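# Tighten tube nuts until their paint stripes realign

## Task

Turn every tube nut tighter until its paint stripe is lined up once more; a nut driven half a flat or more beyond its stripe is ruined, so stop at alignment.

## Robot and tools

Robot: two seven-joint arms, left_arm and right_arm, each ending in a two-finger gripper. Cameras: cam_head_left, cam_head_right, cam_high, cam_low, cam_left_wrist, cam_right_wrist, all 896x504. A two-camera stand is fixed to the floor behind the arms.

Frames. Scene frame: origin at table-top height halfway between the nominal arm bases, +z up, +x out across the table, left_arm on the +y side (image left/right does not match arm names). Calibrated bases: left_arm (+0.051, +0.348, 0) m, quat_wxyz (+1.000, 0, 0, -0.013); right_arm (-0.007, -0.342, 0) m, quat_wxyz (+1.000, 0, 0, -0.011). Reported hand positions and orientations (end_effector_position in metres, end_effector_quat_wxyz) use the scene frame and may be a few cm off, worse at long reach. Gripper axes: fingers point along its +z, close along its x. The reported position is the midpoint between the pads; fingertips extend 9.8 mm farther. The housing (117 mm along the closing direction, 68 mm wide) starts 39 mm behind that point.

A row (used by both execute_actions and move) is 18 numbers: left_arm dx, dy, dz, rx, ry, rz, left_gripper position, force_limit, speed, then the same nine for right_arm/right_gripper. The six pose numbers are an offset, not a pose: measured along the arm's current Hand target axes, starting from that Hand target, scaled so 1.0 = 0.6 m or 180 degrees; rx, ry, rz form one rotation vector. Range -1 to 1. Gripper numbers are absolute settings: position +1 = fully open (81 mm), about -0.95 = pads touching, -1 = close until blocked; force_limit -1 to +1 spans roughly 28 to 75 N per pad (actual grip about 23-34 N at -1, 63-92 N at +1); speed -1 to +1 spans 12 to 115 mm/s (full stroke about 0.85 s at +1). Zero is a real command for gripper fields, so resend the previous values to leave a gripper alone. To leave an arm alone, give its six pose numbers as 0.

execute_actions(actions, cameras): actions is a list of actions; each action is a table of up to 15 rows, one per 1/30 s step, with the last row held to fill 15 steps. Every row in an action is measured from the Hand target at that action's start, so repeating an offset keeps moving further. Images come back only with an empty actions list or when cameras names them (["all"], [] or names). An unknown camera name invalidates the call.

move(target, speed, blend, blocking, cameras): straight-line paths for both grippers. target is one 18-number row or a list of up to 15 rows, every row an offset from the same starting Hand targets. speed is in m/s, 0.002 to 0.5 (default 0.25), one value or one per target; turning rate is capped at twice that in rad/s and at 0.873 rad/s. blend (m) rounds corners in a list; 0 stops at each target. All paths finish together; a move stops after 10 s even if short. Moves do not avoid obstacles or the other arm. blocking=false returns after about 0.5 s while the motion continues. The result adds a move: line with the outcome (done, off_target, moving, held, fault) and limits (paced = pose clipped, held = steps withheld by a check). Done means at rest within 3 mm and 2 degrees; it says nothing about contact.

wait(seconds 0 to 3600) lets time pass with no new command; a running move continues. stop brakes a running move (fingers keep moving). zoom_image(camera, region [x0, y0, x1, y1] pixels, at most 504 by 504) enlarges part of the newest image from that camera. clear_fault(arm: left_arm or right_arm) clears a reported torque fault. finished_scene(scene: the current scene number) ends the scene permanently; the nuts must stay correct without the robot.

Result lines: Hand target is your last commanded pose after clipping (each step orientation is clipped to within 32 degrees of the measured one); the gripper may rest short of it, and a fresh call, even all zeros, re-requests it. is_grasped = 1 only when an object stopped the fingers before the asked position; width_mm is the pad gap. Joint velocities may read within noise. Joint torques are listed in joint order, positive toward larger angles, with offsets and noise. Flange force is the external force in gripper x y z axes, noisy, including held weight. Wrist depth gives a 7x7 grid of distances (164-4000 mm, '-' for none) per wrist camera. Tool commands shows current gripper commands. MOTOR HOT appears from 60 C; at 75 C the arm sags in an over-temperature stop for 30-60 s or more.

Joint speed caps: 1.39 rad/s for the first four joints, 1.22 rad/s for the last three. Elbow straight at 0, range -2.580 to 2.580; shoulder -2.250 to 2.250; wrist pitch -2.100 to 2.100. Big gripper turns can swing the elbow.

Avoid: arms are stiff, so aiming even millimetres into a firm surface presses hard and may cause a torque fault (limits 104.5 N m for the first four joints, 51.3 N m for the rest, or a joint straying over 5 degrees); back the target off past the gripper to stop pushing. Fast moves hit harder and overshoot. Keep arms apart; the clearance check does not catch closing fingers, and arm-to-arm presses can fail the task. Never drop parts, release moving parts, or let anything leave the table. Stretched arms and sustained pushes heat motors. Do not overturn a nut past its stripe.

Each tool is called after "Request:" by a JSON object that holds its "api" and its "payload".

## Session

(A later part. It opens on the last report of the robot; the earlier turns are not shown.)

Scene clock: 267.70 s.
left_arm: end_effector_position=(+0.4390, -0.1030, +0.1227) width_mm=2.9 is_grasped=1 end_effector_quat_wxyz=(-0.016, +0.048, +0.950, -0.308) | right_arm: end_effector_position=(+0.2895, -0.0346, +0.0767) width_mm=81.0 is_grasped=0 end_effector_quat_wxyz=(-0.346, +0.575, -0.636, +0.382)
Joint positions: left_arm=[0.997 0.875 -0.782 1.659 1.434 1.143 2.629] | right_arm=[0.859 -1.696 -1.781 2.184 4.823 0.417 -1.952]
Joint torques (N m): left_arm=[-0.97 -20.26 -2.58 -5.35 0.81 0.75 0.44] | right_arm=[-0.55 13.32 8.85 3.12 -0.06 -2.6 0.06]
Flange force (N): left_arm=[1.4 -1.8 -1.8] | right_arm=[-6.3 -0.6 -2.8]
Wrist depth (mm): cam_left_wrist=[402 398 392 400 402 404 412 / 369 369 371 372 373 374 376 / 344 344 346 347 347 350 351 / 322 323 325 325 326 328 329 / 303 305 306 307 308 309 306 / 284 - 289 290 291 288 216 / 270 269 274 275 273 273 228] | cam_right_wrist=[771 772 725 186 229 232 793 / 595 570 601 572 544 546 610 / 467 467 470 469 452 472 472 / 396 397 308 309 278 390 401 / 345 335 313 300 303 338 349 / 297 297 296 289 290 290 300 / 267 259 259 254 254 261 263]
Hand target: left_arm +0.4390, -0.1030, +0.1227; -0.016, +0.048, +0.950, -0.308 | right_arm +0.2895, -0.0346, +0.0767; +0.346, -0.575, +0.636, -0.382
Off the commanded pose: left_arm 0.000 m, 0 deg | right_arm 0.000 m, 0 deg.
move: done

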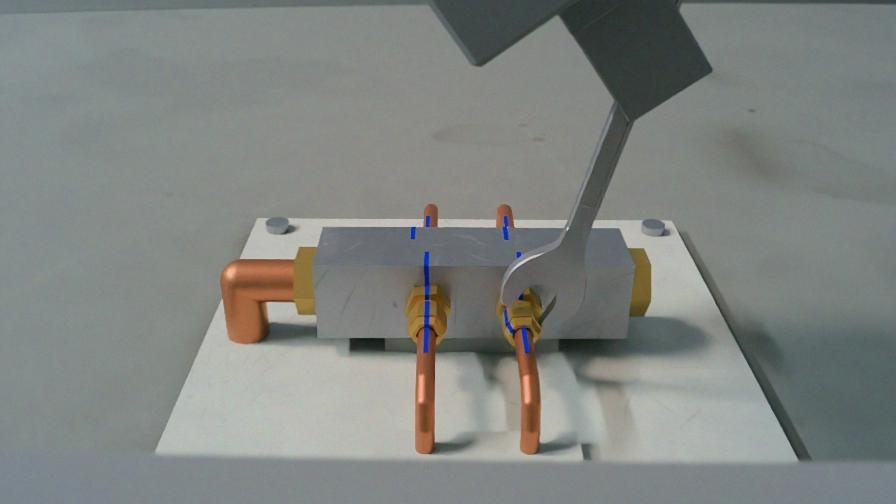

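Request:
{"api": "move", "payload": {"target": [[0,-0.0012,0.0002,0,0,0,-0.98,0.5,-0.5,0,0,0,0,0,0,1,1,1],[0,0.0023,0.0019,0,0,0,-0.98,0.5,-0.5,0,0,0,0,0,0,1,1,1]], "speed": 0.02, "cameras": ["cam_right_wrist"]}}

Request:
{"api": "zoom_image", "payload": {"camera": "cam_right_wrist", "region": [480, 240, 580, 360]}}

Scene clock: 268.87 s.
left_arm: end_effector_position=(+0.4391, -0.1026, +0.1210) width_mm=2.9 is_grasped=1 end_effector_quat_wxyz=(-0.016, +0.048, +0.950, -0.308) | right_arm: end_effector_position=(+0.2895, -0.0346, +0.0767) width_mm=81.0 is_grasped=0 end_effector_quat_wxyz=(-0.346, +0.575, -0.636, +0.382)
Joint positions: left_arm=[0.996 0.877 -0.781 1.661 1.437 1.142 2.624] | right_arm=[0.859 -1.696 -1.781 2.184 4.823 0.417 -1.952]
Joint torques (N m): left_arm=[-2.73 -17.82 -4.07 -3.48 -0.6 -0.27 0.42] | right_arm=[-0.51 13.36 8.82 3.18 -0.05 -2.61 0.08]
Flange force (N): left_arm=[1.2 -6.9 -1.8] | right_arm=[-6.6 -0.4 -2.9]
Wrist depth (mm): cam_left_wrist=[400 396 389 398 400 402 410 / 366 368 368 371 371 374 375 / 341 343 343 346 347 347 349 / 320 322 324 319 324 325 327 / 303 303 305 305 306 306 303 / 282 287 288 288 289 286 215 / 268 265 273 273 272 272 228] | cam_right_wrist=[767 775 724 185 231 232 792 / 597 570 598 573 544 545 609 / 466 468 469 471 452 472 474 / 396 396 308 309 277 389 403 / 345 334 312 299 304 338 349 / 297 297 297 290 290 291 300 / 267 260 260 254 254 261 263]
Hand target: left_arm +0.4391, -0.1025, +0.1210; -0.016, +0.048, +0.950, -0.308 | right_arm +0.2895, -0.0346, +0.0767; +0.346, -0.575, +0.636, -0.382
Off the commanded pose: left_arm 0.000 m, 0 deg | right_arm 0.000 m, 0 deg.
move: done

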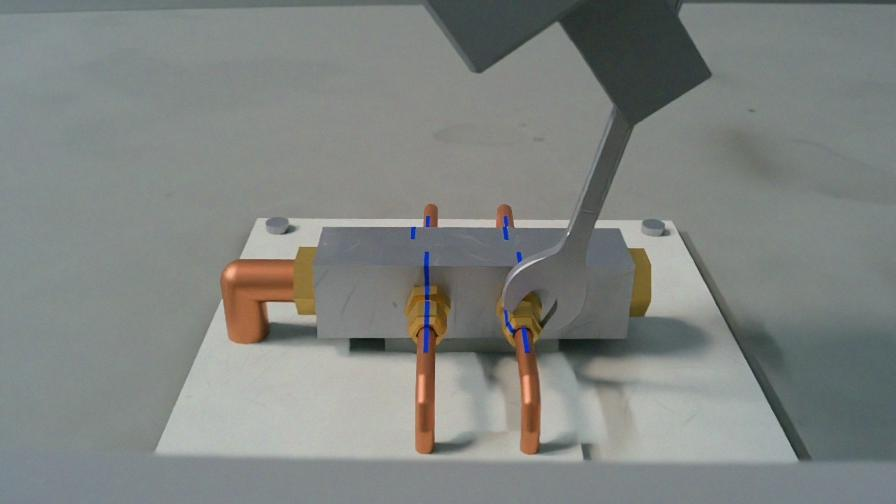

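Scaled by 4.200 from the camera's image (finer frame: 1280x720).

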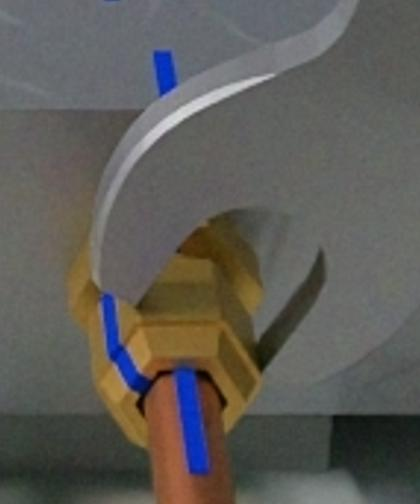

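Request:
{"api": "move", "payload": {"target": [[0,-0.0023,-0.001,0,0,0,-0.98,0.5,-0.5,0,0,0,0,0,0,1,1,1],[0,0.0013,-0.0062,0.0139,0,0,-0.98,0.5,-0.5,0,0,0,0,0,0,1,1,1],[0,0.0067,-0.004,0.0139,0,0,-0.98,0.5,-0.5,0,0,0,0,0,0,1,1,1]], "speed": 0.02, "cameras": ["cam_right_wrist"]}}

Request:
{"api": "zoom_image", "payload": {"camera": "cam_right_wrist", "region": [480, 240, 580, 360]}}

Scene clock: 271.60 s.
left_arm: end_effector_position=(+0.4395, -0.0980, +0.1206) width_mm=2.9 is_grasped=1 end_effector_quat_wxyz=(-0.017, +0.047, +0.943, -0.329) | right_arm: end_effector_position=(+0.2895, -0.0346, +0.0767) width_mm=81.0 is_grasped=0 end_effector_quat_wxyz=(-0.346, +0.575, -0.636, +0.382)
Joint positions: left_arm=[0.964 0.876 -0.762 1.692 1.481 1.159 2.557] | right_arm=[0.859 -1.696 -1.781 2.184 4.823 0.417 -1.952]
Joint torques (N m): left_arm=[-3.3 -16.65 -4.32 -2.2 -1.26 -0.39 0.48] | right_arm=[-0.5 13.35 8.85 3.11 -0.04 -2.62 0.05]
Flange force (N): left_arm=[0.0 -9.3 -0.8] | right_arm=[-6.1 -0.5 -2.8]
Wrist depth (mm): cam_left_wrist=[422 417 417 419 422 423 435 / 382 383 377 386 381 389 392 / 355 356 355 358 359 360 362 / 329 332 333 334 335 335 337 / 309 310 311 308 313 314 311 / 287 292 294 294 295 291 219 / 271 268 275 277 275 275 229] | cam_right_wrist=[770 768 - 185 231 687 798 / 595 567 568 572 254 546 610 / 465 468 471 470 471 472 474 / 396 397 308 309 297 388 402 / 344 335 312 300 303 337 349 / 297 297 296 289 290 291 300 / 267 259 260 253 254 260 263]
Hand target: left_arm +0.4396, -0.0979, +0.1206; -0.017, +0.047, +0.943, -0.329 | right_arm +0.2895, -0.0346, +0.0767; +0.346, -0.575, +0.636, -0.382
Off the commanded pose: left_arm 0.000 m, 0 deg | right_arm 0.000 m, 0 deg.
move: done

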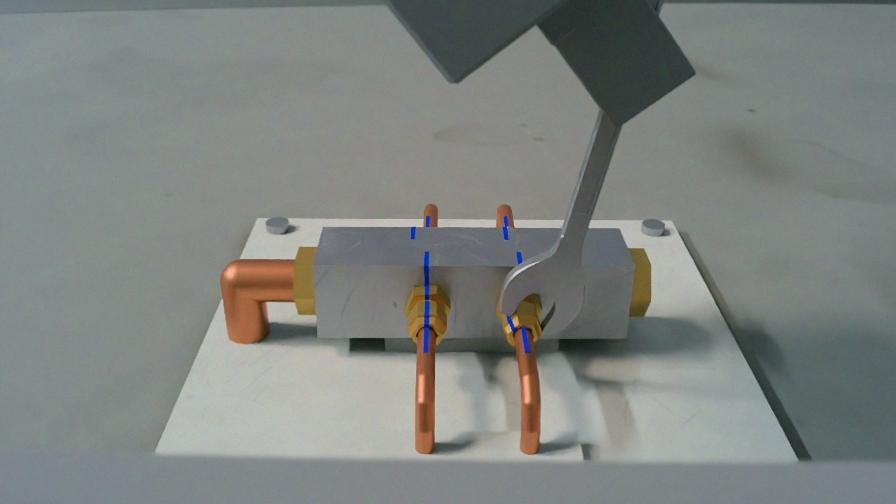

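Scaled by 4.200 from the camera's image (finer frame: 1280x720).

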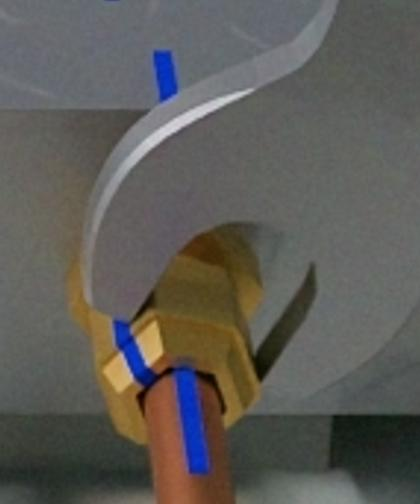

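Request:
{"api": "move", "payload": {"target": [[0,-0.02,-0.008,0,0,0,-0.98,0.5,-0.5,0,0,0,0,0,0,1,1,1],[0,-0.0377,0.0253,-0.0717,0,0,-0.98,0.5,-0.5,0,0,0,0,0,0,1,1,1]], "speed": 0.03, "cameras": ["cam_right_wrist"]}}

Request:
{"api": "zoom_image", "payload": {"camera": "cam_right_wrist", "region": [480, 240, 580, 360]}}

Scene clock: 277.33 s.
left_arm: end_effector_position=(+0.4368, -0.1249, +0.1227) width_mm=2.9 is_grasped=1 end_effector_quat_wxyz=(-0.012, +0.049, +0.974, -0.221) | right_arm: end_effector_position=(+0.2895, -0.0346, +0.0767) width_mm=81.0 is_grasped=0 end_effector_quat_wxyz=(-0.346, +0.575, -0.636, +0.382)
Joint positions: left_arm=[1.117 0.913 -0.863 1.5 1.246 1.13 2.924] | right_arm=[0.859 -1.696 -1.781 2.184 4.823 0.417 -1.952]
Joint torques (N m): left_arm=[-0.23 -22.26 -3.02 -6.58 1.08 0.37 0.43] | right_arm=[-0.53 13.34 8.83 3.15 -0.04 -2.61 0.07]
Flange force (N): left_arm=[1.2 0.6 -1.7] | right_arm=[-6.4 -0.5 -2.8]
Wrist depth (mm): cam_left_wrist=[333 333 334 336 336 337 339 / 318 319 319 317 321 323 323 / 304 305 305 307 307 308 309 / 292 292 290 294 295 295 296 / 278 280 281 283 283 281 282 / 267 270 271 272 272 272 241 / 257 258 261 261 260 261 219] | cam_right_wrist=[772 770 778 779 681 230 790 / 598 568 601 601 573 240 578 / 466 468 469 470 471 472 475 / 396 397 308 309 277 389 402 / 344 335 312 300 304 338 350 / 297 297 297 290 289 291 300 / 267 259 259 253 254 261 263]
Hand target: left_arm +0.4368, -0.1249, +0.1227; -0.012, +0.049, +0.974, -0.221 | right_arm +0.2895, -0.0346, +0.0767; +0.346, -0.575, +0.636, -0.382
Off the commanded pose: left_arm 0.000 m, 0 deg | right_arm 0.000 m, 0 deg.
move: done

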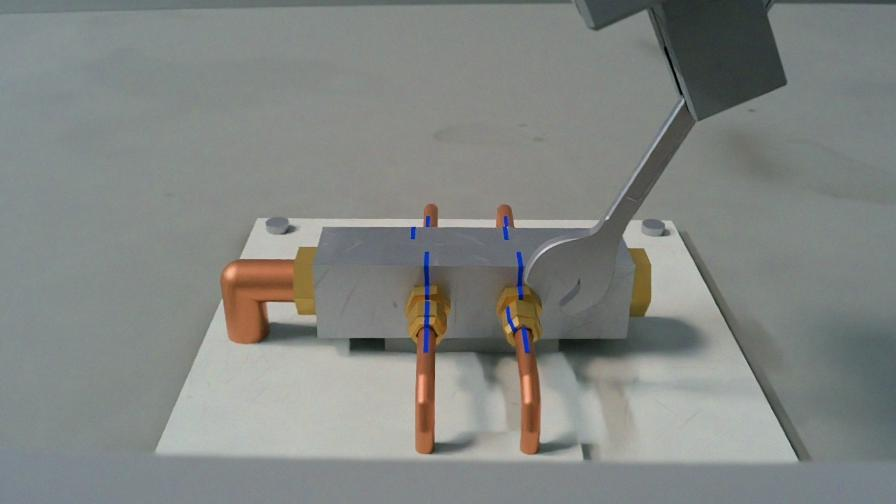

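Scaled by 4.200 from the camera's image (finer frame: 1280x720).

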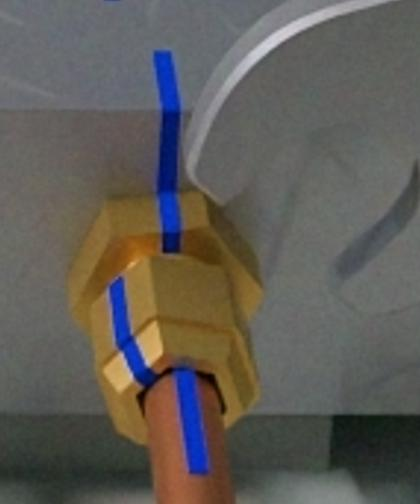

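Request:
{"api": "move", "payload": {"target": [0,0,0,0,0,0,-1,1,-0.5,0,0,0,0,0,0,1,1,1]}}

Request:
{"api": "move", "payload": {"target": [0,0.0036,0.0157,-0.0283,0,0,-1,1,-0.5,0,0,0,0,0,0,1,1,1], "speed": 0.03, "cameras": ["cam_right_wrist"]}}

Request:
{"api": "zoom_image", "payload": {"camera": "cam_right_wrist", "region": [480, 240, 580, 360]}}

Scene clock: 282.47 s.
left_arm: end_effector_position=(+0.4368, -0.1249, +0.1227) width_mm=2.8 is_grasped=1 end_effector_quat_wxyz=(-0.012, +0.049, +0.974, -0.221) | right_arm: end_effector_position=(+0.2895, -0.0346, +0.0767) width_mm=81.0 is_grasped=0 end_effector_quat_wxyz=(-0.346, +0.575, -0.636, +0.382)
Joint positions: left_arm=[1.117 0.913 -0.863 1.5 1.246 1.13 2.924] | right_arm=[0.859 -1.696 -1.781 2.184 4.823 0.417 -1.952]
Joint torques (N m): left_arm=[-0.25 -22.26 -3.05 -6.53 1.09 0.46 0.42] | right_arm=[-0.54 13.33 8.82 3.11 -0.01 -2.61 0.06]
Flange force (N): left_arm=[1.2 0.5 -1.5] | right_arm=[-6.1 -0.6 -2.6]
Wrist depth (mm): cam_left_wrist=[332 334 333 336 337 337 339 / 318 318 319 318 321 321 323 / 304 304 305 306 306 308 308 / 291 292 291 294 294 295 295 / 277 280 281 283 282 281 281 / 267 271 271 271 272 273 241 / 257 258 262 262 260 261 219] | cam_right_wrist=[769 771 775 781 685 230 791 / 595 568 598 603 573 240 578 / 466 466 470 469 471 471 476 / 396 398 308 309 276 388 402 / 345 335 312 300 304 337 349 / 297 297 297 290 290 291 301 / 267 259 260 254 254 261 263]
Hand target: left_arm +0.4368, -0.1249, +0.1227; -0.012, +0.049, +0.974, -0.221 | right_arm +0.2895, -0.0346, +0.0767; +0.346, -0.575, +0.636, -0.382
Off the commanded pose: left_arm 0.000 m, 0 deg | right_arm 0.000 m, 0 deg.
move: done

Scene clock: 284.20 s.
left_arm: end_effector_position=(+0.4366, -0.1270, +0.1133) width_mm=2.8 is_grasped=1 end_effector_quat_wxyz=(-0.009, +0.049, +0.983, -0.177) | right_arm: end_effector_position=(+0.2895, -0.0346, +0.0767) width_mm=81.0 is_grasped=0 end_effector_quat_wxyz=(-0.346, +0.575, -0.636, +0.382)
Joint positions: left_arm=[1.154 0.951 -0.896 1.436 1.173 1.143 3.027] | right_arm=[0.859 -1.696 -1.781 2.184 4.823 0.417 -1.952]
Joint torques (N m): left_arm=[-0.2 -22.65 -3.44 -6.46 0.87 0.2 0.37] | right_arm=[-0.54 13.33 8.83 3.1 -0.05 -2.61 0.08]
Flange force (N): left_arm=[1.0 0.6 -1.7] | right_arm=[-6.3 -0.5 -2.9]
Wrist depth (mm): cam_left_wrist=[299 300 298 299 300 303 305 / 289 289 288 288 289 292 293 / 279 279 279 279 281 282 283 / 270 271 271 272 271 271 274 / 260 262 263 263 264 264 261 / 252 254 255 255 256 256 229 / 243 244 247 246 248 247 227] | cam_right_wrist=[769 772 777 784 - 230 691 / 596 567 601 601 573 240 609 / 465 466 468 471 472 454 475 / 395 397 308 309 297 389 402 / 344 334 313 299 304 337 349 / 297 296 296 289 290 291 300 / 267 259 259 253 254 261 263]
Hand target: left_arm +0.4366, -0.1270, +0.1133; -0.009, +0.049, +0.983, -0.177 | right_arm +0.2895, -0.0346, +0.0767; +0.346, -0.575, +0.636, -0.382
Off the commanded pose: left_arm 0.000 m, 0 deg | right_arm 0.000 m, 0 deg.
move: done

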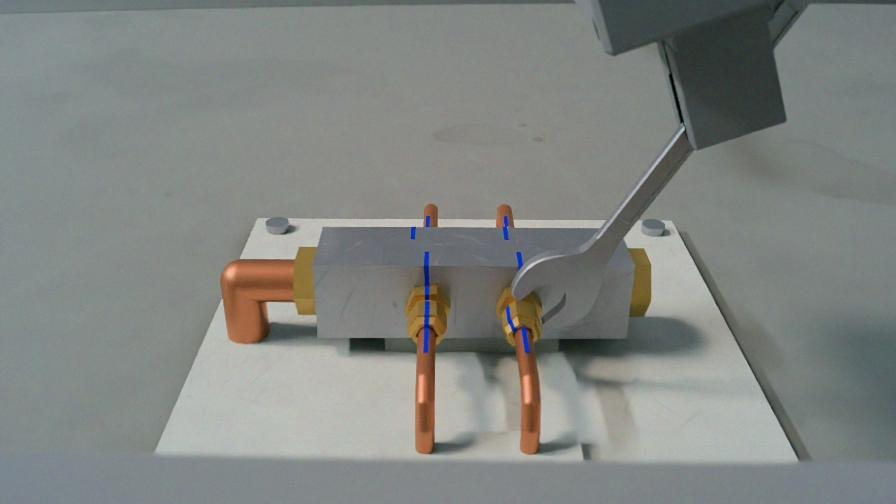

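Scaled by 4.200 from the camera's image (finer frame: 1280x720).

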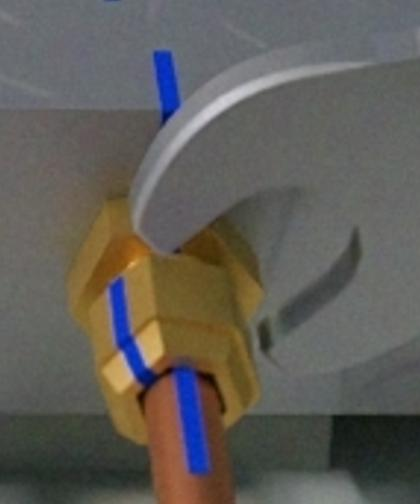

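Request:
{"api": "wait", "payload": {"seconds": 0.3, "cameras": ["cam_right_wrist"]}}

Request:
{"api": "zoom_image", "payload": {"camera": "cam_right_wrist", "region": [490, 270, 560, 350]}}

Scene clock: 294.17 s.
left_arm: end_effector_position=(+0.4366, -0.1270, +0.1133) width_mm=2.8 is_grasped=1 end_effector_quat_wxyz=(-0.009, +0.049, +0.983, -0.177) | right_arm: end_effector_position=(+0.2895, -0.0346, +0.0767) width_mm=81.0 is_grasped=0 end_effector_quat_wxyz=(-0.346, +0.575, -0.636, +0.382)
Joint positions: left_arm=[1.154 0.951 -0.896 1.436 1.173 1.143 3.027] | right_arm=[0.859 -1.696 -1.781 2.184 4.823 0.417 -1.952]
Joint torques (N m): left_arm=[-0.16 -22.69 -3.43 -6.45 0.89 0.22 0.35] | right_arm=[-0.53 13.35 8.83 3.16 -0.01 -2.6 0.04]
Flange force (N): left_arm=[0.9 0.5 -1.7] | right_arm=[-6.1 -0.6 -2.5]
Wrist depth (mm): cam_left_wrist=[299 300 299 299 299 302 303 / 288 289 288 289 290 292 293 / 279 279 278 279 282 282 283 / 270 271 271 271 270 271 274 / 260 262 263 263 263 264 262 / 252 254 254 255 256 256 228 / 243 245 247 246 248 247 227] | cam_right_wrist=[772 772 775 783 - 230 689 / 595 567 599 601 575 240 613 / 466 468 467 471 471 454 475 / 396 398 309 308 296 388 402 / 345 335 313 300 303 338 348 / 297 297 297 289 289 291 300 / 267 259 260 254 254 261 263]
Hand target: left_arm +0.4366, -0.1270, +0.1133; -0.009, +0.049, +0.983, -0.177 | right_arm +0.2895, -0.0346, +0.0767; +0.346, -0.575, +0.636, -0.382
Tool commands: left_gripper/position=-1.0 left_gripper/force_limit=+1.0 left_gripper/speed=-0.5 right_gripper/position=+1.0 right_gripper/force_limit=+1.0 right_gripper/speed=+1.0
Off the commanded pose: left_arm 0.000 m, 0 deg | right_arm 0.000 m, 0 deg.
wait: 0.30 s; at rest from the start

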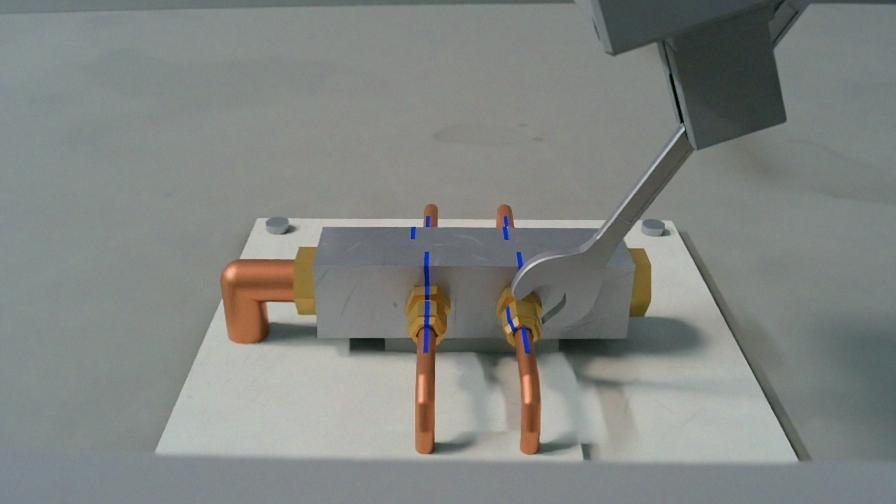

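Scaled by 6.300 from the camera's image (finer frame: 1280x720).

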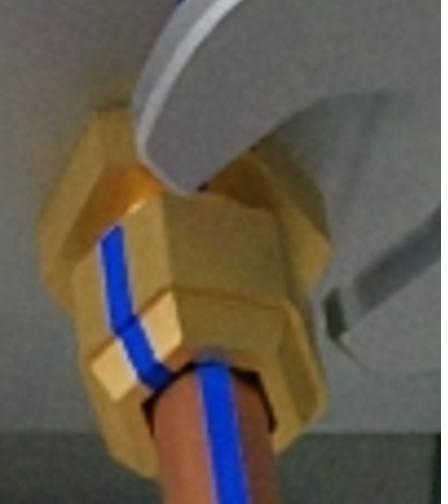

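Request:
{"api": "move", "payload": {"target": [0,0.0055,-0.0063,0.0222,0,0,-1,1,-0.5,0,0,0,0,0,0,1,1,1], "speed": 0.03}}

Request:
{"api": "wait", "payload": {"seconds": 1, "cameras": ["cam_right_wrist"]}}

Request:
{"api": "zoom_image", "payload": {"camera": "cam_right_wrist", "region": [490, 270, 560, 350]}}

Scene clock: 299.13 s.
left_arm: end_effector_position=(+0.4371, -0.1226, +0.1157) width_mm=2.8 is_grasped=1 end_effector_quat_wxyz=(-0.011, +0.049, +0.976, -0.212) | right_arm: end_effector_position=(+0.2895, -0.0346, +0.0767) width_mm=81.0 is_grasped=0 end_effector_quat_wxyz=(-0.346, +0.575, -0.636, +0.382)
Joint positions: left_arm=[1.121 0.925 -0.866 1.497 1.239 1.125 2.931] | right_arm=[0.859 -1.696 -1.781 2.184 4.823 0.417 -1.952]
Joint torques (N m): left_arm=[-0.25 -22.32 -3.12 -6.49 1.06 0.46 0.4] | right_arm=[-0.5 13.37 8.82 3.15 -0.04 -2.62 0.06]
Flange force (N): left_arm=[1.4 0.6 -1.6] | right_arm=[-6.4 -0.4 -2.9]
Wrist depth (mm): cam_left_wrist=[318 317 321 318 322 323 324 / 305 306 307 305 308 309 309 / 292 294 291 294 296 295 297 / 281 281 283 283 284 284 285 / 268 271 272 272 272 273 271 / 258 261 262 262 263 263 231 / 249 250 253 252 254 252 223] | cam_right_wrist=[768 771 780 780 183 230 740 / 595 567 600 601 574 237 611 / 466 467 467 472 472 454 475 / 396 397 309 308 280 389 401 / 344 334 313 300 304 338 349 / 297 297 297 290 290 291 301 / 267 260 260 253 254 261 263]
Hand target: left_arm +0.4371, -0.1226, +0.1157; -0.011, +0.049, +0.976, -0.212 | right_arm +0.2895, -0.0346, +0.0767; +0.346, -0.575, +0.636, -0.382
Off the commanded pose: left_arm 0.000 m, 0 deg | right_arm 0.000 m, 0 deg.
move: done

Scene clock: 300.13 s.
left_arm: end_effector_position=(+0.4371, -0.1226, +0.1157) width_mm=2.8 is_grasped=1 end_effector_quat_wxyz=(-0.011, +0.049, +0.976, -0.212) | right_arm: end_effector_position=(+0.2895, -0.0346, +0.0767) width_mm=81.0 is_grasped=0 end_effector_quat_wxyz=(-0.346, +0.575, -0.636, +0.382)
Joint positions: left_arm=[1.121 0.925 -0.866 1.497 1.239 1.125 2.931] | right_arm=[0.859 -1.696 -1.781 2.184 4.823 0.417 -1.952]
Joint torques (N m): left_arm=[-0.25 -22.34 -3.13 -6.46 1.06 0.36 0.4] | right_arm=[-0.53 13.33 8.8 3.13 -0.02 -2.6 0.08]
Flange force (N): left_arm=[1.1 0.5 -1.7] | right_arm=[-6.3 -0.6 -2.8]
Wrist depth (mm): cam_left_wrist=[319 317 320 318 322 323 324 / 304 306 306 305 307 309 310 / 292 293 291 294 296 296 296 / 281 282 282 283 284 284 285 / 268 271 271 272 271 273 272 / 258 261 262 262 263 263 231 / 249 250 253 251 254 252 224] | cam_right_wrist=[766 770 778 781 183 231 741 / 596 567 600 602 574 237 609 / 466 467 469 470 471 452 475 / 395 397 308 309 280 388 402 / 345 334 313 300 303 338 349 / 297 297 296 290 290 290 300 / 267 260 259 254 254 261 263]
Hand target: left_arm +0.4371, -0.1226, +0.1157; -0.011, +0.049, +0.976, -0.212 | right_arm +0.2895, -0.0346, +0.0767; +0.346, -0.575, +0.636, -0.382
Tool commands: left_gripper/position=-1.0 left_gripper/force_limit=+1.0 left_gripper/speed=-0.5 right_gripper/position=+1.0 right_gripper/force_limit=+1.0 right_gripper/speed=+1.0
Off the commanded pose: left_arm 0.000 m, 0 deg | right_arm 0.000 m, 0 deg.
wait: 1.00 s; at rest by 0.17 s

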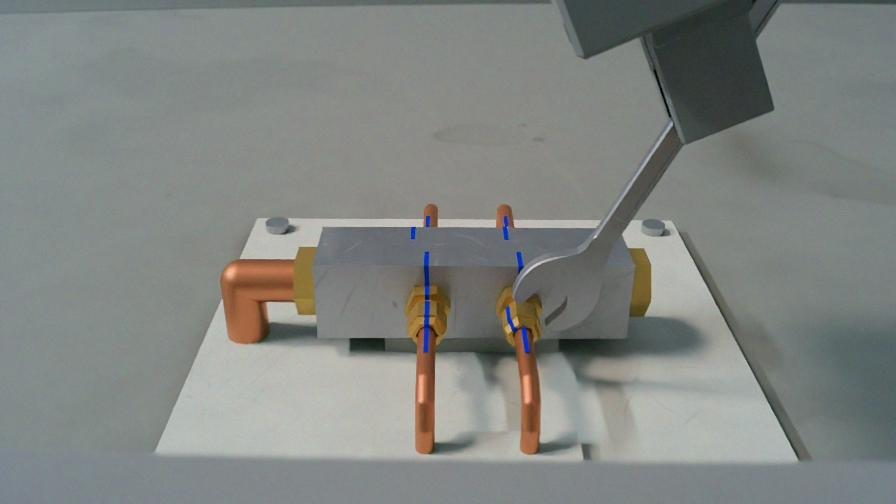

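Scaled by 6.300 from the camera's image (finer frame: 1280x720).

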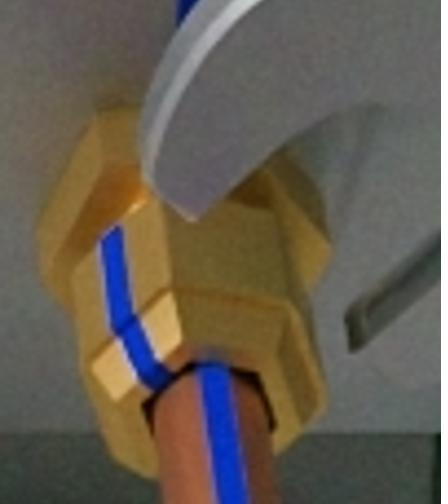

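Request:
{"api": "move", "payload": {"target": [0,0.0105,-0.0002,0.0111,0,0,-1,1,-0.5,0,0,0,0,0,0,1,1,1], "speed": 0.02}}

Request:
{"api": "wait", "payload": {"seconds": 1, "cameras": ["cam_right_wrist"]}}

Request:
{"api": "zoom_image", "payload": {"camera": "cam_right_wrist", "region": [490, 270, 560, 350]}}

Scene clock: 302.13 s.
left_arm: end_effector_position=(+0.4376, -0.1169, +0.1132) width_mm=2.8 is_grasped=1 end_effector_quat_wxyz=(-0.012, +0.049, +0.972, -0.229) | right_arm: end_effector_position=(+0.2895, -0.0346, +0.0767) width_mm=81.0 is_grasped=0 end_effector_quat_wxyz=(-0.346, +0.575, -0.636, +0.382)
Joint positions: left_arm=[1.098 0.916 -0.848 1.537 1.278 1.116 2.865] | right_arm=[0.859 -1.696 -1.781 2.184 4.823 0.417 -1.952]
Joint torques (N m): left_arm=[-0.91 -22.45 -3.73 -6.12 0.65 0.44 0.42] | right_arm=[-0.55 13.34 8.81 3.13 -0.03 -2.6 0.04]
Flange force (N): left_arm=[1.1 -0.3 0.4] | right_arm=[-6.2 -0.7 -2.6]
Wrist depth (mm): cam_left_wrist=[325 325 325 325 329 330 330 / 310 310 312 312 312 313 314 / 295 296 297 297 298 300 301 / 283 284 284 286 286 287 287 / 269 271 273 274 272 275 270 / 259 262 263 263 264 264 223 / 248 249 252 251 253 252 228] | cam_right_wrist=[773 774 778 - 183 230 740 / 598 569 599 571 572 237 609 / 466 467 468 470 471 453 474 / 396 397 308 309 297 389 402 / 345 335 312 300 300 338 349 / 297 297 297 289 290 291 301 / 267 259 260 253 254 261 263]
Hand target: left_arm +0.4376, -0.1169, +0.1132; -0.012, +0.049, +0.972, -0.229 | right_arm +0.2895, -0.0346, +0.0767; +0.346, -0.575, +0.636, -0.382
Off the commanded pose: left_arm 0.000 m, 0 deg | right_arm 0.000 m, 0 deg.
move: done

Scene clock: 303.13 s.
left_arm: end_effector_position=(+0.4376, -0.1169, +0.1132) width_mm=2.8 is_grasped=1 end_effector_quat_wxyz=(-0.012, +0.049, +0.972, -0.229) | right_arm: end_effector_position=(+0.2895, -0.0346, +0.0767) width_mm=81.0 is_grasped=0 end_effector_quat_wxyz=(-0.346, +0.575, -0.636, +0.382)
Joint positions: left_arm=[1.098 0.916 -0.848 1.537 1.278 1.116 2.865] | right_arm=[0.859 -1.696 -1.781 2.184 4.823 0.417 -1.952]
Joint torques (N m): left_arm=[-0.93 -22.4 -3.66 -6.07 0.64 0.44 0.42] | right_arm=[-0.53 13.35 8.83 3.12 -0.04 -2.61 0.09]
Flange force (N): left_arm=[1.1 -0.5 0.3] | right_arm=[-6.4 -0.4 -2.9]
Wrist depth (mm): cam_left_wrist=[325 325 326 324 329 329 331 / 309 310 311 312 313 313 314 / 295 296 297 298 299 299 300 / 283 283 284 285 286 287 287 / 269 272 273 274 272 275 270 / 259 261 262 263 263 263 224 / 249 249 252 251 253 252 228] | cam_right_wrist=[773 777 776 - 183 230 740 / 596 568 602 571 573 238 609 / 465 468 469 471 471 453 475 / 396 397 309 309 297 388 403 / 344 335 313 300 300 338 349 / 296 297 296 289 290 290 300 / 267 259 260 253 254 261 263]
Hand target: left_arm +0.4376, -0.1169, +0.1132; -0.012, +0.049, +0.972, -0.229 | right_arm +0.2895, -0.0346, +0.0767; +0.346, -0.575, +0.636, -0.382
Tool commands: left_gripper/position=-1.0 left_gripper/force_limit=+1.0 left_gripper/speed=-0.5 right_gripper/position=+1.0 right_gripper/force_limit=+1.0 right_gripper/speed=+1.0
Off the commanded pose: left_arm 0.000 m, 0 deg | right_arm 0.000 m, 0 deg.
wait: 1.00 s; at rest by 0.17 s

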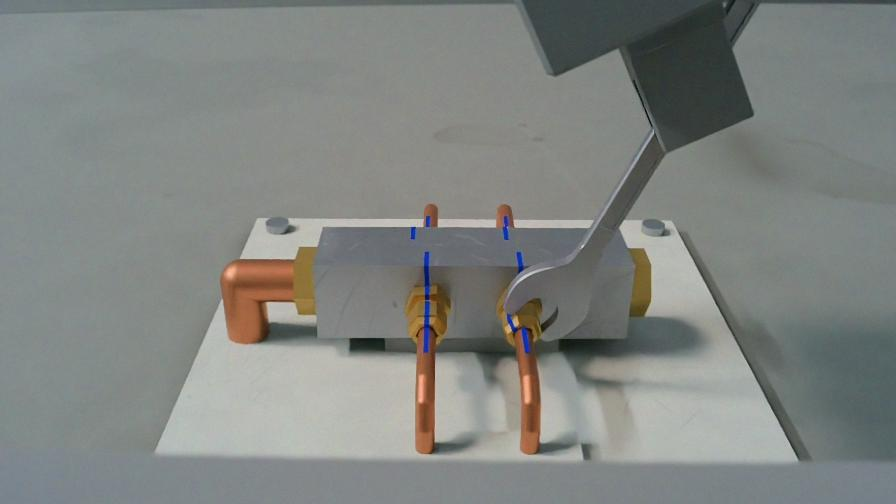

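Scaled by 6.300 from the camera's image (finer frame: 1280x720).

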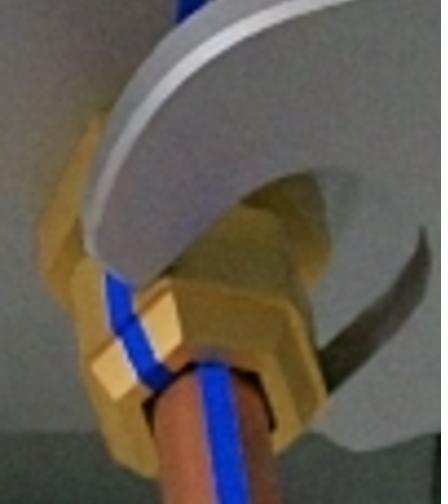

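Request:
{"api": "move", "payload": {"target": [0,0.0039,0.0014,0,0,0,-1,1,-0.5,0,0,0,0,0,0,1,1,1], "speed": 0.02}}

Request:
{"api": "wait", "payload": {"seconds": 1, "cameras": ["cam_right_wrist"]}}

Request:
{"api": "zoom_image", "payload": {"camera": "cam_right_wrist", "region": [490, 270, 560, 350]}}

Scene clock: 304.10 s.
left_arm: end_effector_position=(+0.4378, -0.1152, +0.1114) width_mm=2.8 is_grasped=1 end_effector_quat_wxyz=(-0.012, +0.049, +0.972, -0.229) | right_arm: end_effector_position=(+0.2895, -0.0346, +0.0767) width_mm=81.0 is_grasped=0 end_effector_quat_wxyz=(-0.346, +0.575, -0.636, +0.382)
Joint positions: left_arm=[1.095 0.917 -0.846 1.542 1.281 1.114 2.857] | right_arm=[0.859 -1.696 -1.781 2.184 4.823 0.417 -1.952]
Joint torques (N m): left_arm=[-1.34 -22.41 -4.14 -5.81 0.45 0.37 0.4] | right_arm=[-0.53 13.35 8.81 3.14 -0.04 -2.61 0.06]
Flange force (N): left_arm=[1.0 -1.2 1.0] | right_arm=[-6.4 -0.5 -2.9]
Wrist depth (mm): cam_left_wrist=[323 324 324 322 327 327 329 / 307 308 310 311 311 312 313 / 294 294 292 296 296 299 298 / 281 282 282 284 283 285 286 / 267 271 270 272 270 273 268 / 257 260 261 260 262 262 220 / 245 247 251 249 251 250 231] | cam_right_wrist=[769 775 775 - 183 230 735 / 595 567 600 571 573 240 611 / 467 467 468 468 472 454 476 / 397 397 308 309 296 389 402 / 344 334 313 300 303 337 349 / 297 297 297 289 290 290 301 / 267 259 260 253 254 261 263]
Hand target: left_arm +0.4378, -0.1152, +0.1114; -0.012, +0.049, +0.972, -0.229 | right_arm +0.2895, -0.0346, +0.0767; +0.346, -0.575, +0.636, -0.382
Off the commanded pose: left_arm 0.000 m, 0 deg | right_arm 0.000 m, 0 deg.
move: done

Scene clock: 305.10 s.
left_arm: end_effector_position=(+0.4378, -0.1152, +0.1114) width_mm=2.8 is_grasped=1 end_effector_quat_wxyz=(-0.012, +0.049, +0.972, -0.229) | right_arm: end_effector_position=(+0.2895, -0.0346, +0.0767) width_mm=81.0 is_grasped=0 end_effector_quat_wxyz=(-0.346, +0.575, -0.636, +0.382)
Joint positions: left_arm=[1.095 0.917 -0.846 1.542 1.281 1.114 2.857] | right_arm=[0.859 -1.696 -1.781 2.184 4.823 0.417 -1.952]
Joint torques (N m): left_arm=[-1.36 -22.41 -4.17 -5.83 0.5 0.35 0.44] | right_arm=[-0.58 13.36 8.79 3.15 -0.02 -2.62 0.07]
Flange force (N): left_arm=[1.1 -1.1 1.0] | right_arm=[-6.4 -0.6 -2.7]
Wrist depth (mm): cam_left_wrist=[324 323 325 321 326 327 328 / 308 309 309 310 310 311 312 / 294 295 293 296 297 298 298 / 281 282 283 284 284 285 286 / 267 271 270 272 271 273 268 / 256 260 261 261 262 262 219 / 245 247 251 249 252 250 230] | cam_right_wrist=[770 772 776 - 183 230 739 / 596 567 601 570 571 240 611 / 466 468 467 470 470 452 475 / 395 397 308 309 297 389 402 / 345 334 312 300 303 338 350 / 297 297 297 289 290 291 300 / 267 259 260 253 255 261 263]
Hand target: left_arm +0.4378, -0.1152, +0.1114; -0.012, +0.049, +0.972, -0.229 | right_arm +0.2895, -0.0346, +0.0767; +0.346, -0.575, +0.636, -0.382
Tool commands: left_gripper/position=-1.0 left_gripper/force_limit=+1.0 left_gripper/speed=-0.5 right_gripper/position=+1.0 right_gripper/force_limit=+1.0 right_gripper/speed=+1.0
Off the commanded pose: left_arm 0.000 m, 0 deg | right_arm 0.000 m, 0 deg.
wait: 1.00 s; at rest by 0.17 s

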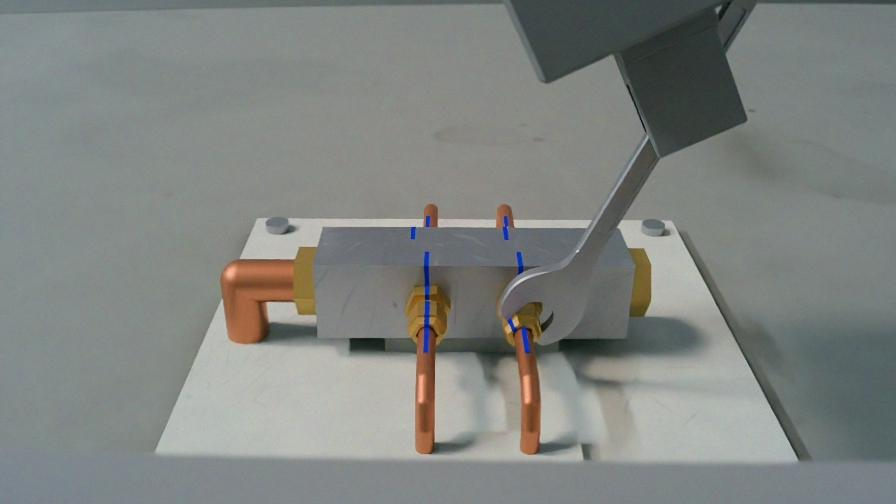

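Scaled by 6.300 from the camera's image (finer frame: 1280x720).

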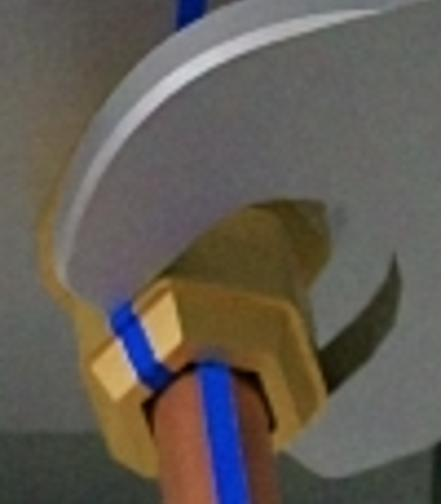

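Request:
{"api": "move", "payload": {"target": [0,0.0039,0.0014,0,0,0,-1,1,-0.5,0,0,0,0,0,0,1,1,1], "speed": 0.02}}

Request:
{"api": "wait", "payload": {"seconds": 1, "cameras": ["cam_right_wrist"]}}

Request:
{"api": "zoom_image", "payload": {"camera": "cam_right_wrist", "region": [490, 270, 560, 350]}}

Scene clock: 305.97 s.
left_arm: end_effector_position=(+0.4380, -0.1135, +0.1096) width_mm=2.8 is_grasped=1 end_effector_quat_wxyz=(-0.012, +0.049, +0.972, -0.228) | right_arm: end_effector_position=(+0.2895, -0.0346, +0.0767) width_mm=81.0 is_grasped=0 end_effector_quat_wxyz=(-0.346, +0.575, -0.636, +0.382)
Joint positions: left_arm=[1.093 0.919 -0.845 1.547 1.284 1.112 2.85] | right_arm=[0.859 -1.696 -1.781 2.184 4.823 0.417 -1.952]
Joint torques (N m): left_arm=[-1.86 -22.08 -4.54 -5.43 0.1 0.19 0.4] | right_arm=[-0.54 13.33 8.81 3.13 -0.03 -2.6 0.06]
Flange force (N): left_arm=[1.1 -2.3 1.4] | right_arm=[-6.2 -0.6 -2.6]
Wrist depth (mm): cam_left_wrist=[322 321 322 319 324 325 326 / 305 306 307 308 309 309 310 / 291 293 291 294 295 296 297 / 280 280 281 282 282 283 284 / 266 269 269 270 269 271 265 / 255 258 259 260 260 260 222 / 243 246 249 248 250 248 233] | cam_right_wrist=[771 772 779 - 184 230 734 / 594 566 600 571 543 240 609 / 465 468 467 471 453 453 475 / 397 397 308 309 296 390 403 / 344 334 313 300 300 338 349 / 297 297 297 289 290 291 300 / 267 259 260 254 254 261 263]
Hand target: left_arm +0.4380, -0.1135, +0.1096; -0.012, +0.049, +0.972, -0.228 | right_arm +0.2895, -0.0346, +0.0767; +0.346, -0.575, +0.636, -0.382
Off the commanded pose: left_arm 0.000 m, 0 deg | right_arm 0.000 m, 0 deg.
move: done

Scene clock: 306.97 s.
left_arm: end_effector_position=(+0.4380, -0.1135, +0.1096) width_mm=2.8 is_grasped=1 end_effector_quat_wxyz=(-0.012, +0.049, +0.972, -0.228) | right_arm: end_effector_position=(+0.2895, -0.0346, +0.0767) width_mm=81.0 is_grasped=0 end_effector_quat_wxyz=(-0.346, +0.575, -0.636, +0.382)
Joint positions: left_arm=[1.093 0.919 -0.845 1.547 1.284 1.112 2.85] | right_arm=[0.859 -1.696 -1.781 2.184 4.823 0.417 -1.952]
Joint torques (N m): left_arm=[-1.87 -22.04 -4.61 -5.38 0.04 0.22 0.39] | right_arm=[-0.56 13.33 8.81 3.12 -0.05 -2.63 0.07]
Flange force (N): left_arm=[1.1 -2.3 1.5] | right_arm=[-6.4 -0.6 -2.8]
Wrist depth (mm): cam_left_wrist=[321 321 322 320 325 324 327 / 305 306 307 308 308 310 310 / 292 293 291 295 295 295 297 / 279 279 281 281 282 283 284 / 265 269 269 270 268 272 266 / 255 258 259 258 260 260 222 / 243 245 249 247 250 249 232] | cam_right_wrist=[767 774 775 - 184 230 738 / 595 568 602 570 544 239 608 / 465 467 469 470 452 453 474 / 395 397 309 309 296 389 403 / 344 335 313 300 299 338 349 / 297 297 297 289 290 290 300 / 267 260 260 253 254 261 263]
Hand target: left_arm +0.4380, -0.1135, +0.1096; -0.012, +0.049, +0.972, -0.228 | right_arm +0.2895, -0.0346, +0.0767; +0.346, -0.575, +0.636, -0.382
Tool commands: left_gripper/position=-1.0 left_gripper/force_limit=+1.0 left_gripper/speed=-0.5 right_gripper/position=+1.0 right_gripper/force_limit=+1.0 right_gripper/speed=+1.0
Off the commanded pose: left_arm 0.000 m, 0 deg | right_arm 0.000 m, 0 deg.
wait: 1.00 s; at rest by 0.17 s

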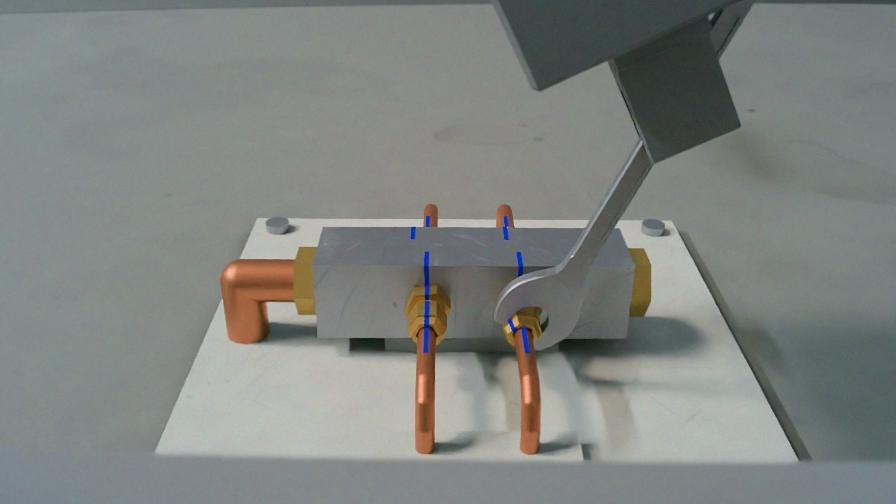

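Scaled by 6.300 from the camera's image (finer frame: 1280x720).

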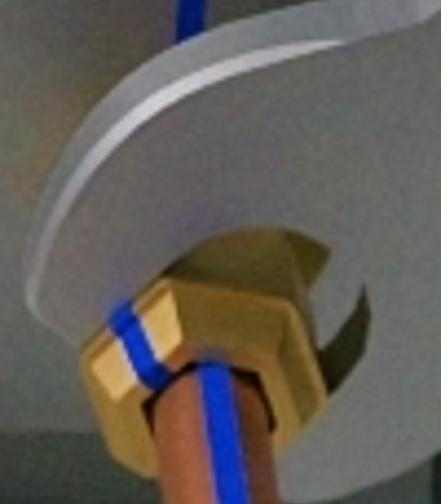

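Request:
{"api": "move", "payload": {"target": [[0,0.0024,0.0008,0,0,0,-1,1,-0.5,0,0,0,0,0,0,1,1,1],[0,-0.0042,0.0111,-0.02778,0,0,-1,1,-0.5,0,0,0,0,0,0,1,1,1],[0,-0.00985,0.022,-0.05556,0,0,-1,1,-0.5,0,0,0,0,0,0,1,1,1],[0,-0.01457,0.03332,-0.08333,0,0,-1,1,-0.5,0,0,0,0,0,0,1,1,1]], "speed": 0.03, "blend": [0,0.001,0.001,0], "cameras": ["cam_right_wrist"]}}

Request:
{"api": "zoom_image", "payload": {"camera": "cam_right_wrist", "region": [490, 270, 560, 350]}}

Scene clock: 313.17 s.
left_arm: end_effector_position=(+0.4363, -0.1301, +0.0956) width_mm=2.8 is_grasped=1 end_effector_quat_wxyz=(-0.006, +0.050, +0.994, -0.100) | right_arm: end_effector_position=(+0.2895, -0.0346, +0.0767) width_mm=81.0 is_grasped=0 end_effector_quat_wxyz=(-0.346, +0.575, -0.636, +0.382)
Joint positions: left_arm=[1.204 1.032 -0.952 1.31 1.055 1.197 3.198] | right_arm=[0.859 -1.696 -1.781 2.184 4.823 0.417 -1.952]
Joint torques (N m): left_arm=[-0.77 -17.77 -3.88 -2.97 -2.24 0.75 0.3] | right_arm=[-0.57 13.34 8.83 3.14 -0.05 -2.6 0.05]
Flange force (N): left_arm=[-0.2 -3.1 -7.0] | right_arm=[-6.3 -0.6 -2.6]
Wrist depth (mm): cam_left_wrist=[250 250 250 251 251 251 253 / 245 245 246 245 246 246 248 / 241 241 241 242 241 243 243 / 236 236 237 237 237 238 238 / 231 232 233 234 234 234 232 / 227 229 229 229 230 229 216 / 218 217 218 225 219 224 224] | cam_right_wrist=[771 771 776 783 - 184 183 / 596 568 599 603 546 240 548 / 466 467 469 470 472 252 474 / 396 398 309 309 299 387 401 / 345 335 313 299 290 338 349 / 297 297 297 289 290 290 300 / 267 259 259 254 254 260 264]
Hand target: left_arm +0.4363, -0.1301, +0.0956; -0.006, +0.050, +0.994, -0.100 | right_arm +0.2895, -0.0346, +0.0767; +0.346, -0.575, +0.636, -0.382
Off the commanded pose: left_arm 0.000 m, 0 deg | right_arm 0.000 m, 0 deg.
move: done

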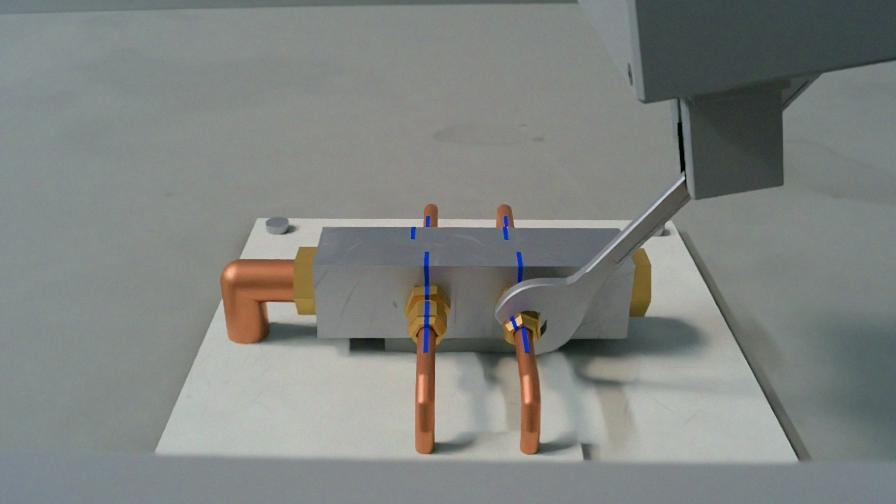

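Scaled by 6.300 from the camera's image (finer frame: 1280x720).

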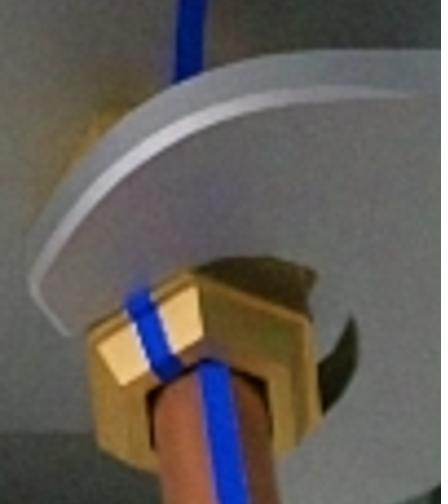

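Request:
{"api": "move", "payload": {"target": [[0,-0.0066,0.01032,-0.02778,0,0,-1,1,-0.5,0,0,0,0,0,0,1,1,1],[0,-0.01225,0.0212,-0.05556,0,0,-1,1,-0.5,0,0,0,0,0,0,1,1,1],[0,-0.0152,0.02793,-0.07222,0,0,-1,1,-0.5,0,0,0,0,0,0,1,1,1]], "speed": 0.03, "blend": [0.001,0.001,0], "cameras": ["cam_right_wrist"]}}

Request:
{"api": "zoom_image", "payload": {"camera": "cam_right_wrist", "region": [490, 270, 560, 350]}}

Scene clock: 317.60 s.
left_arm: end_effector_position=(+0.4350, -0.1423, +0.0810) width_mm=2.8 is_grasped=1 end_effector_quat_wxyz=(+0.000, +0.050, +0.999, +0.013) | right_arm: end_effector_position=(+0.2895, -0.0346, +0.0767) width_mm=81.0 is_grasped=0 end_effector_quat_wxyz=(-0.346, +0.575, -0.636, +0.382)
Joint positions: left_arm=[1.236 1.161 -1.018 1.05 0.901 1.359 3.45] | right_arm=[0.859 -1.696 -1.781 2.184 4.823 0.417 -1.952]
Joint torques (N m): left_arm=[-1.45 -13.59 -3.5 0.58 -4.79 2.92 0.22] | right_arm=[-0.55 13.33 8.86 3.13 -0.03 -2.61 0.05]
Flange force (N): left_arm=[-2.0 -4.5 -13.0] | right_arm=[-6.1 -0.6 -2.6]
Wrist depth (mm): cam_left_wrist=[206 206 206 206 206 207 207 / 206 206 206 206 206 207 207 / 206 206 206 206 207 207 207 / 206 206 206 206 207 207 207 / 206 206 207 206 207 207 207 / 206 206 207 207 207 207 207 / 201 200 201 201 201 201 207] | cam_right_wrist=[773 773 777 782 778 209 184 / 597 567 600 604 574 195 190 / 465 467 469 471 472 269 250 / 395 398 308 309 299 362 387 / 345 335 313 300 286 337 350 / 297 297 297 289 290 290 300 / 267 260 260 253 254 261 263]
Hand target: left_arm +0.4350, -0.1423, +0.0810; +0.000, +0.050, +0.999, +0.013 | right_arm +0.2895, -0.0346, +0.0767; +0.346, -0.575, +0.636, -0.382
Off the commanded pose: left_arm 0.000 m, 0 deg | right_arm 0.000 m, 0 deg.
move: done

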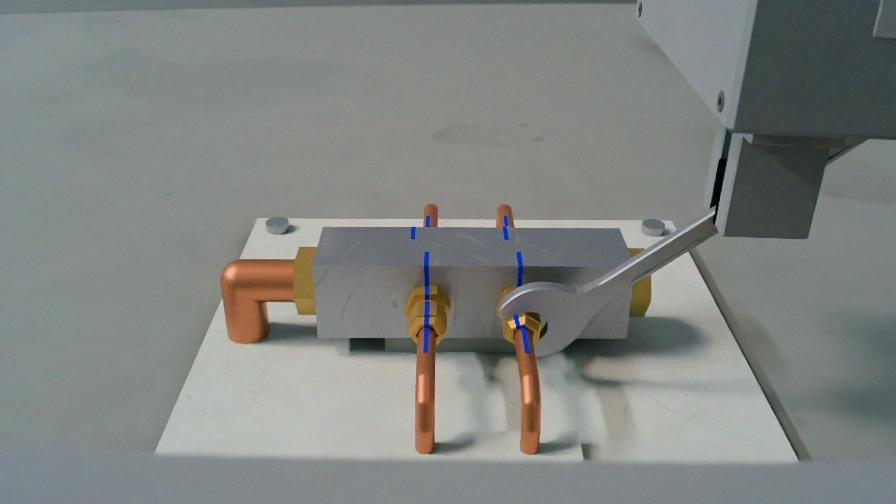

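Scaled by 6.300 from the camera's image (finer frame: 1280x720).

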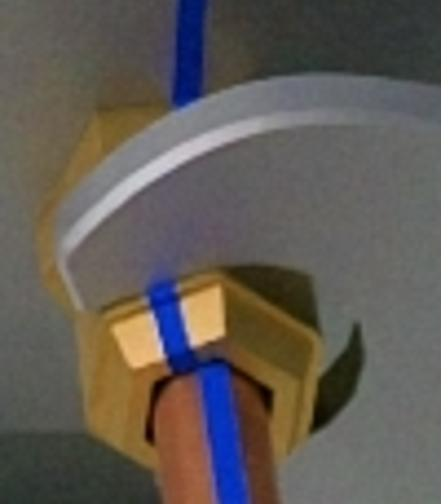

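Request:
{"api": "move", "payload": {"target": [[0,-0.0066,0.01032,-0.02778,0,0,-1,1,-0.5,0,0,0,0,0,0,1,1,1],[0,-0.01225,0.0212,-0.05556,0,0,-1,1,-0.5,0,0,0,0,0,0,1,1,1]], "speed": 0.03, "blend": [0.001,0], "cameras": ["cam_right_wrist"]}}

Request:
{"api": "zoom_image", "payload": {"camera": "cam_right_wrist", "region": [490, 270, 560, 350]}}

Scene clock: 321.57 s.
left_arm: end_effector_position=(+0.4343, -0.1493, +0.0681) width_mm=2.8 is_grasped=1 end_effector_quat_wxyz=(+0.004, +0.050, +0.994, +0.100) | right_arm: end_effector_position=(+0.2895, -0.0346, +0.0767) width_mm=81.0 is_grasped=0 end_effector_quat_wxyz=(-0.346, +0.575, -0.636, +0.382)
Joint positions: left_arm=[1.216 1.272 -1.049 0.802 0.811 1.525 3.619] | right_arm=[0.859 -1.696 -1.781 2.184 4.823 0.417 -1.952]
Joint torques (N m): left_arm=[-3.45 -9.69 -3.55 3.76 -6.56 5.27 0.13] | right_arm=[-0.55 13.36 8.83 3.1 -0.03 -2.61 0.06]
Flange force (N): left_arm=[-2.4 -6.0 -18.7] | right_arm=[-6.1 -0.5 -2.7]
Wrist depth (mm): cam_left_wrist=[176 177 177 177 177 177 176 / 179 179 179 179 180 180 179 / 182 182 182 182 182 182 183 / 184 185 185 185 185 185 185 / 187 187 187 188 187 188 188 / 190 190 - 190 190 191 191 / 188 188 189 188 187 187 194] | cam_right_wrist=[772 773 775 781 789 248 195 / 595 569 602 601 605 244 194 / 465 467 468 470 471 473 250 / 397 397 308 309 307 276 263 / 345 334 313 300 283 327 349 / 297 297 296 289 290 291 301 / 267 259 260 254 254 261 263]
Hand target: left_arm +0.4343, -0.1493, +0.0681; +0.004, +0.050, +0.994, +0.100 | right_arm +0.2895, -0.0346, +0.0767; +0.346, -0.575, +0.636, -0.382
Off the commanded pose: left_arm 0.000 m, 0 deg | right_arm 0.000 m, 0 deg.
move: done

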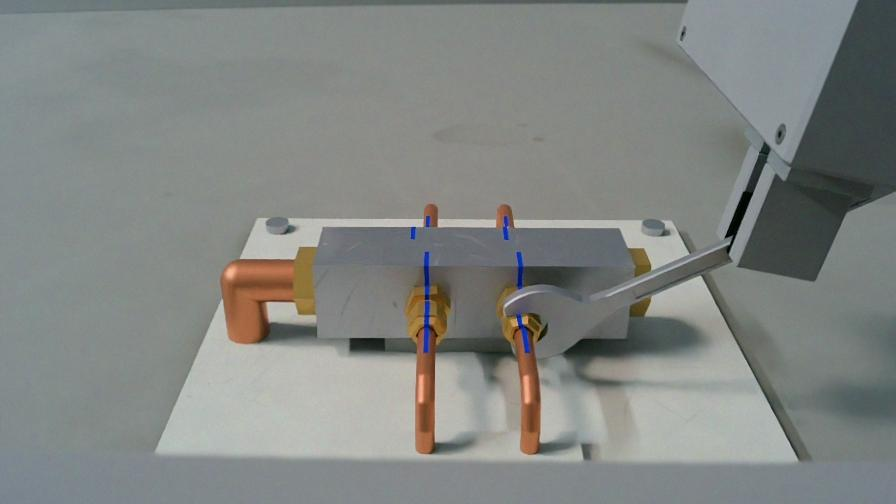

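Scaled by 6.300 from the camera's image (finer frame: 1280x720).

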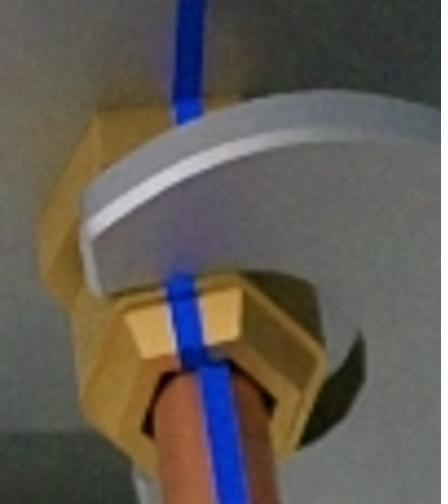

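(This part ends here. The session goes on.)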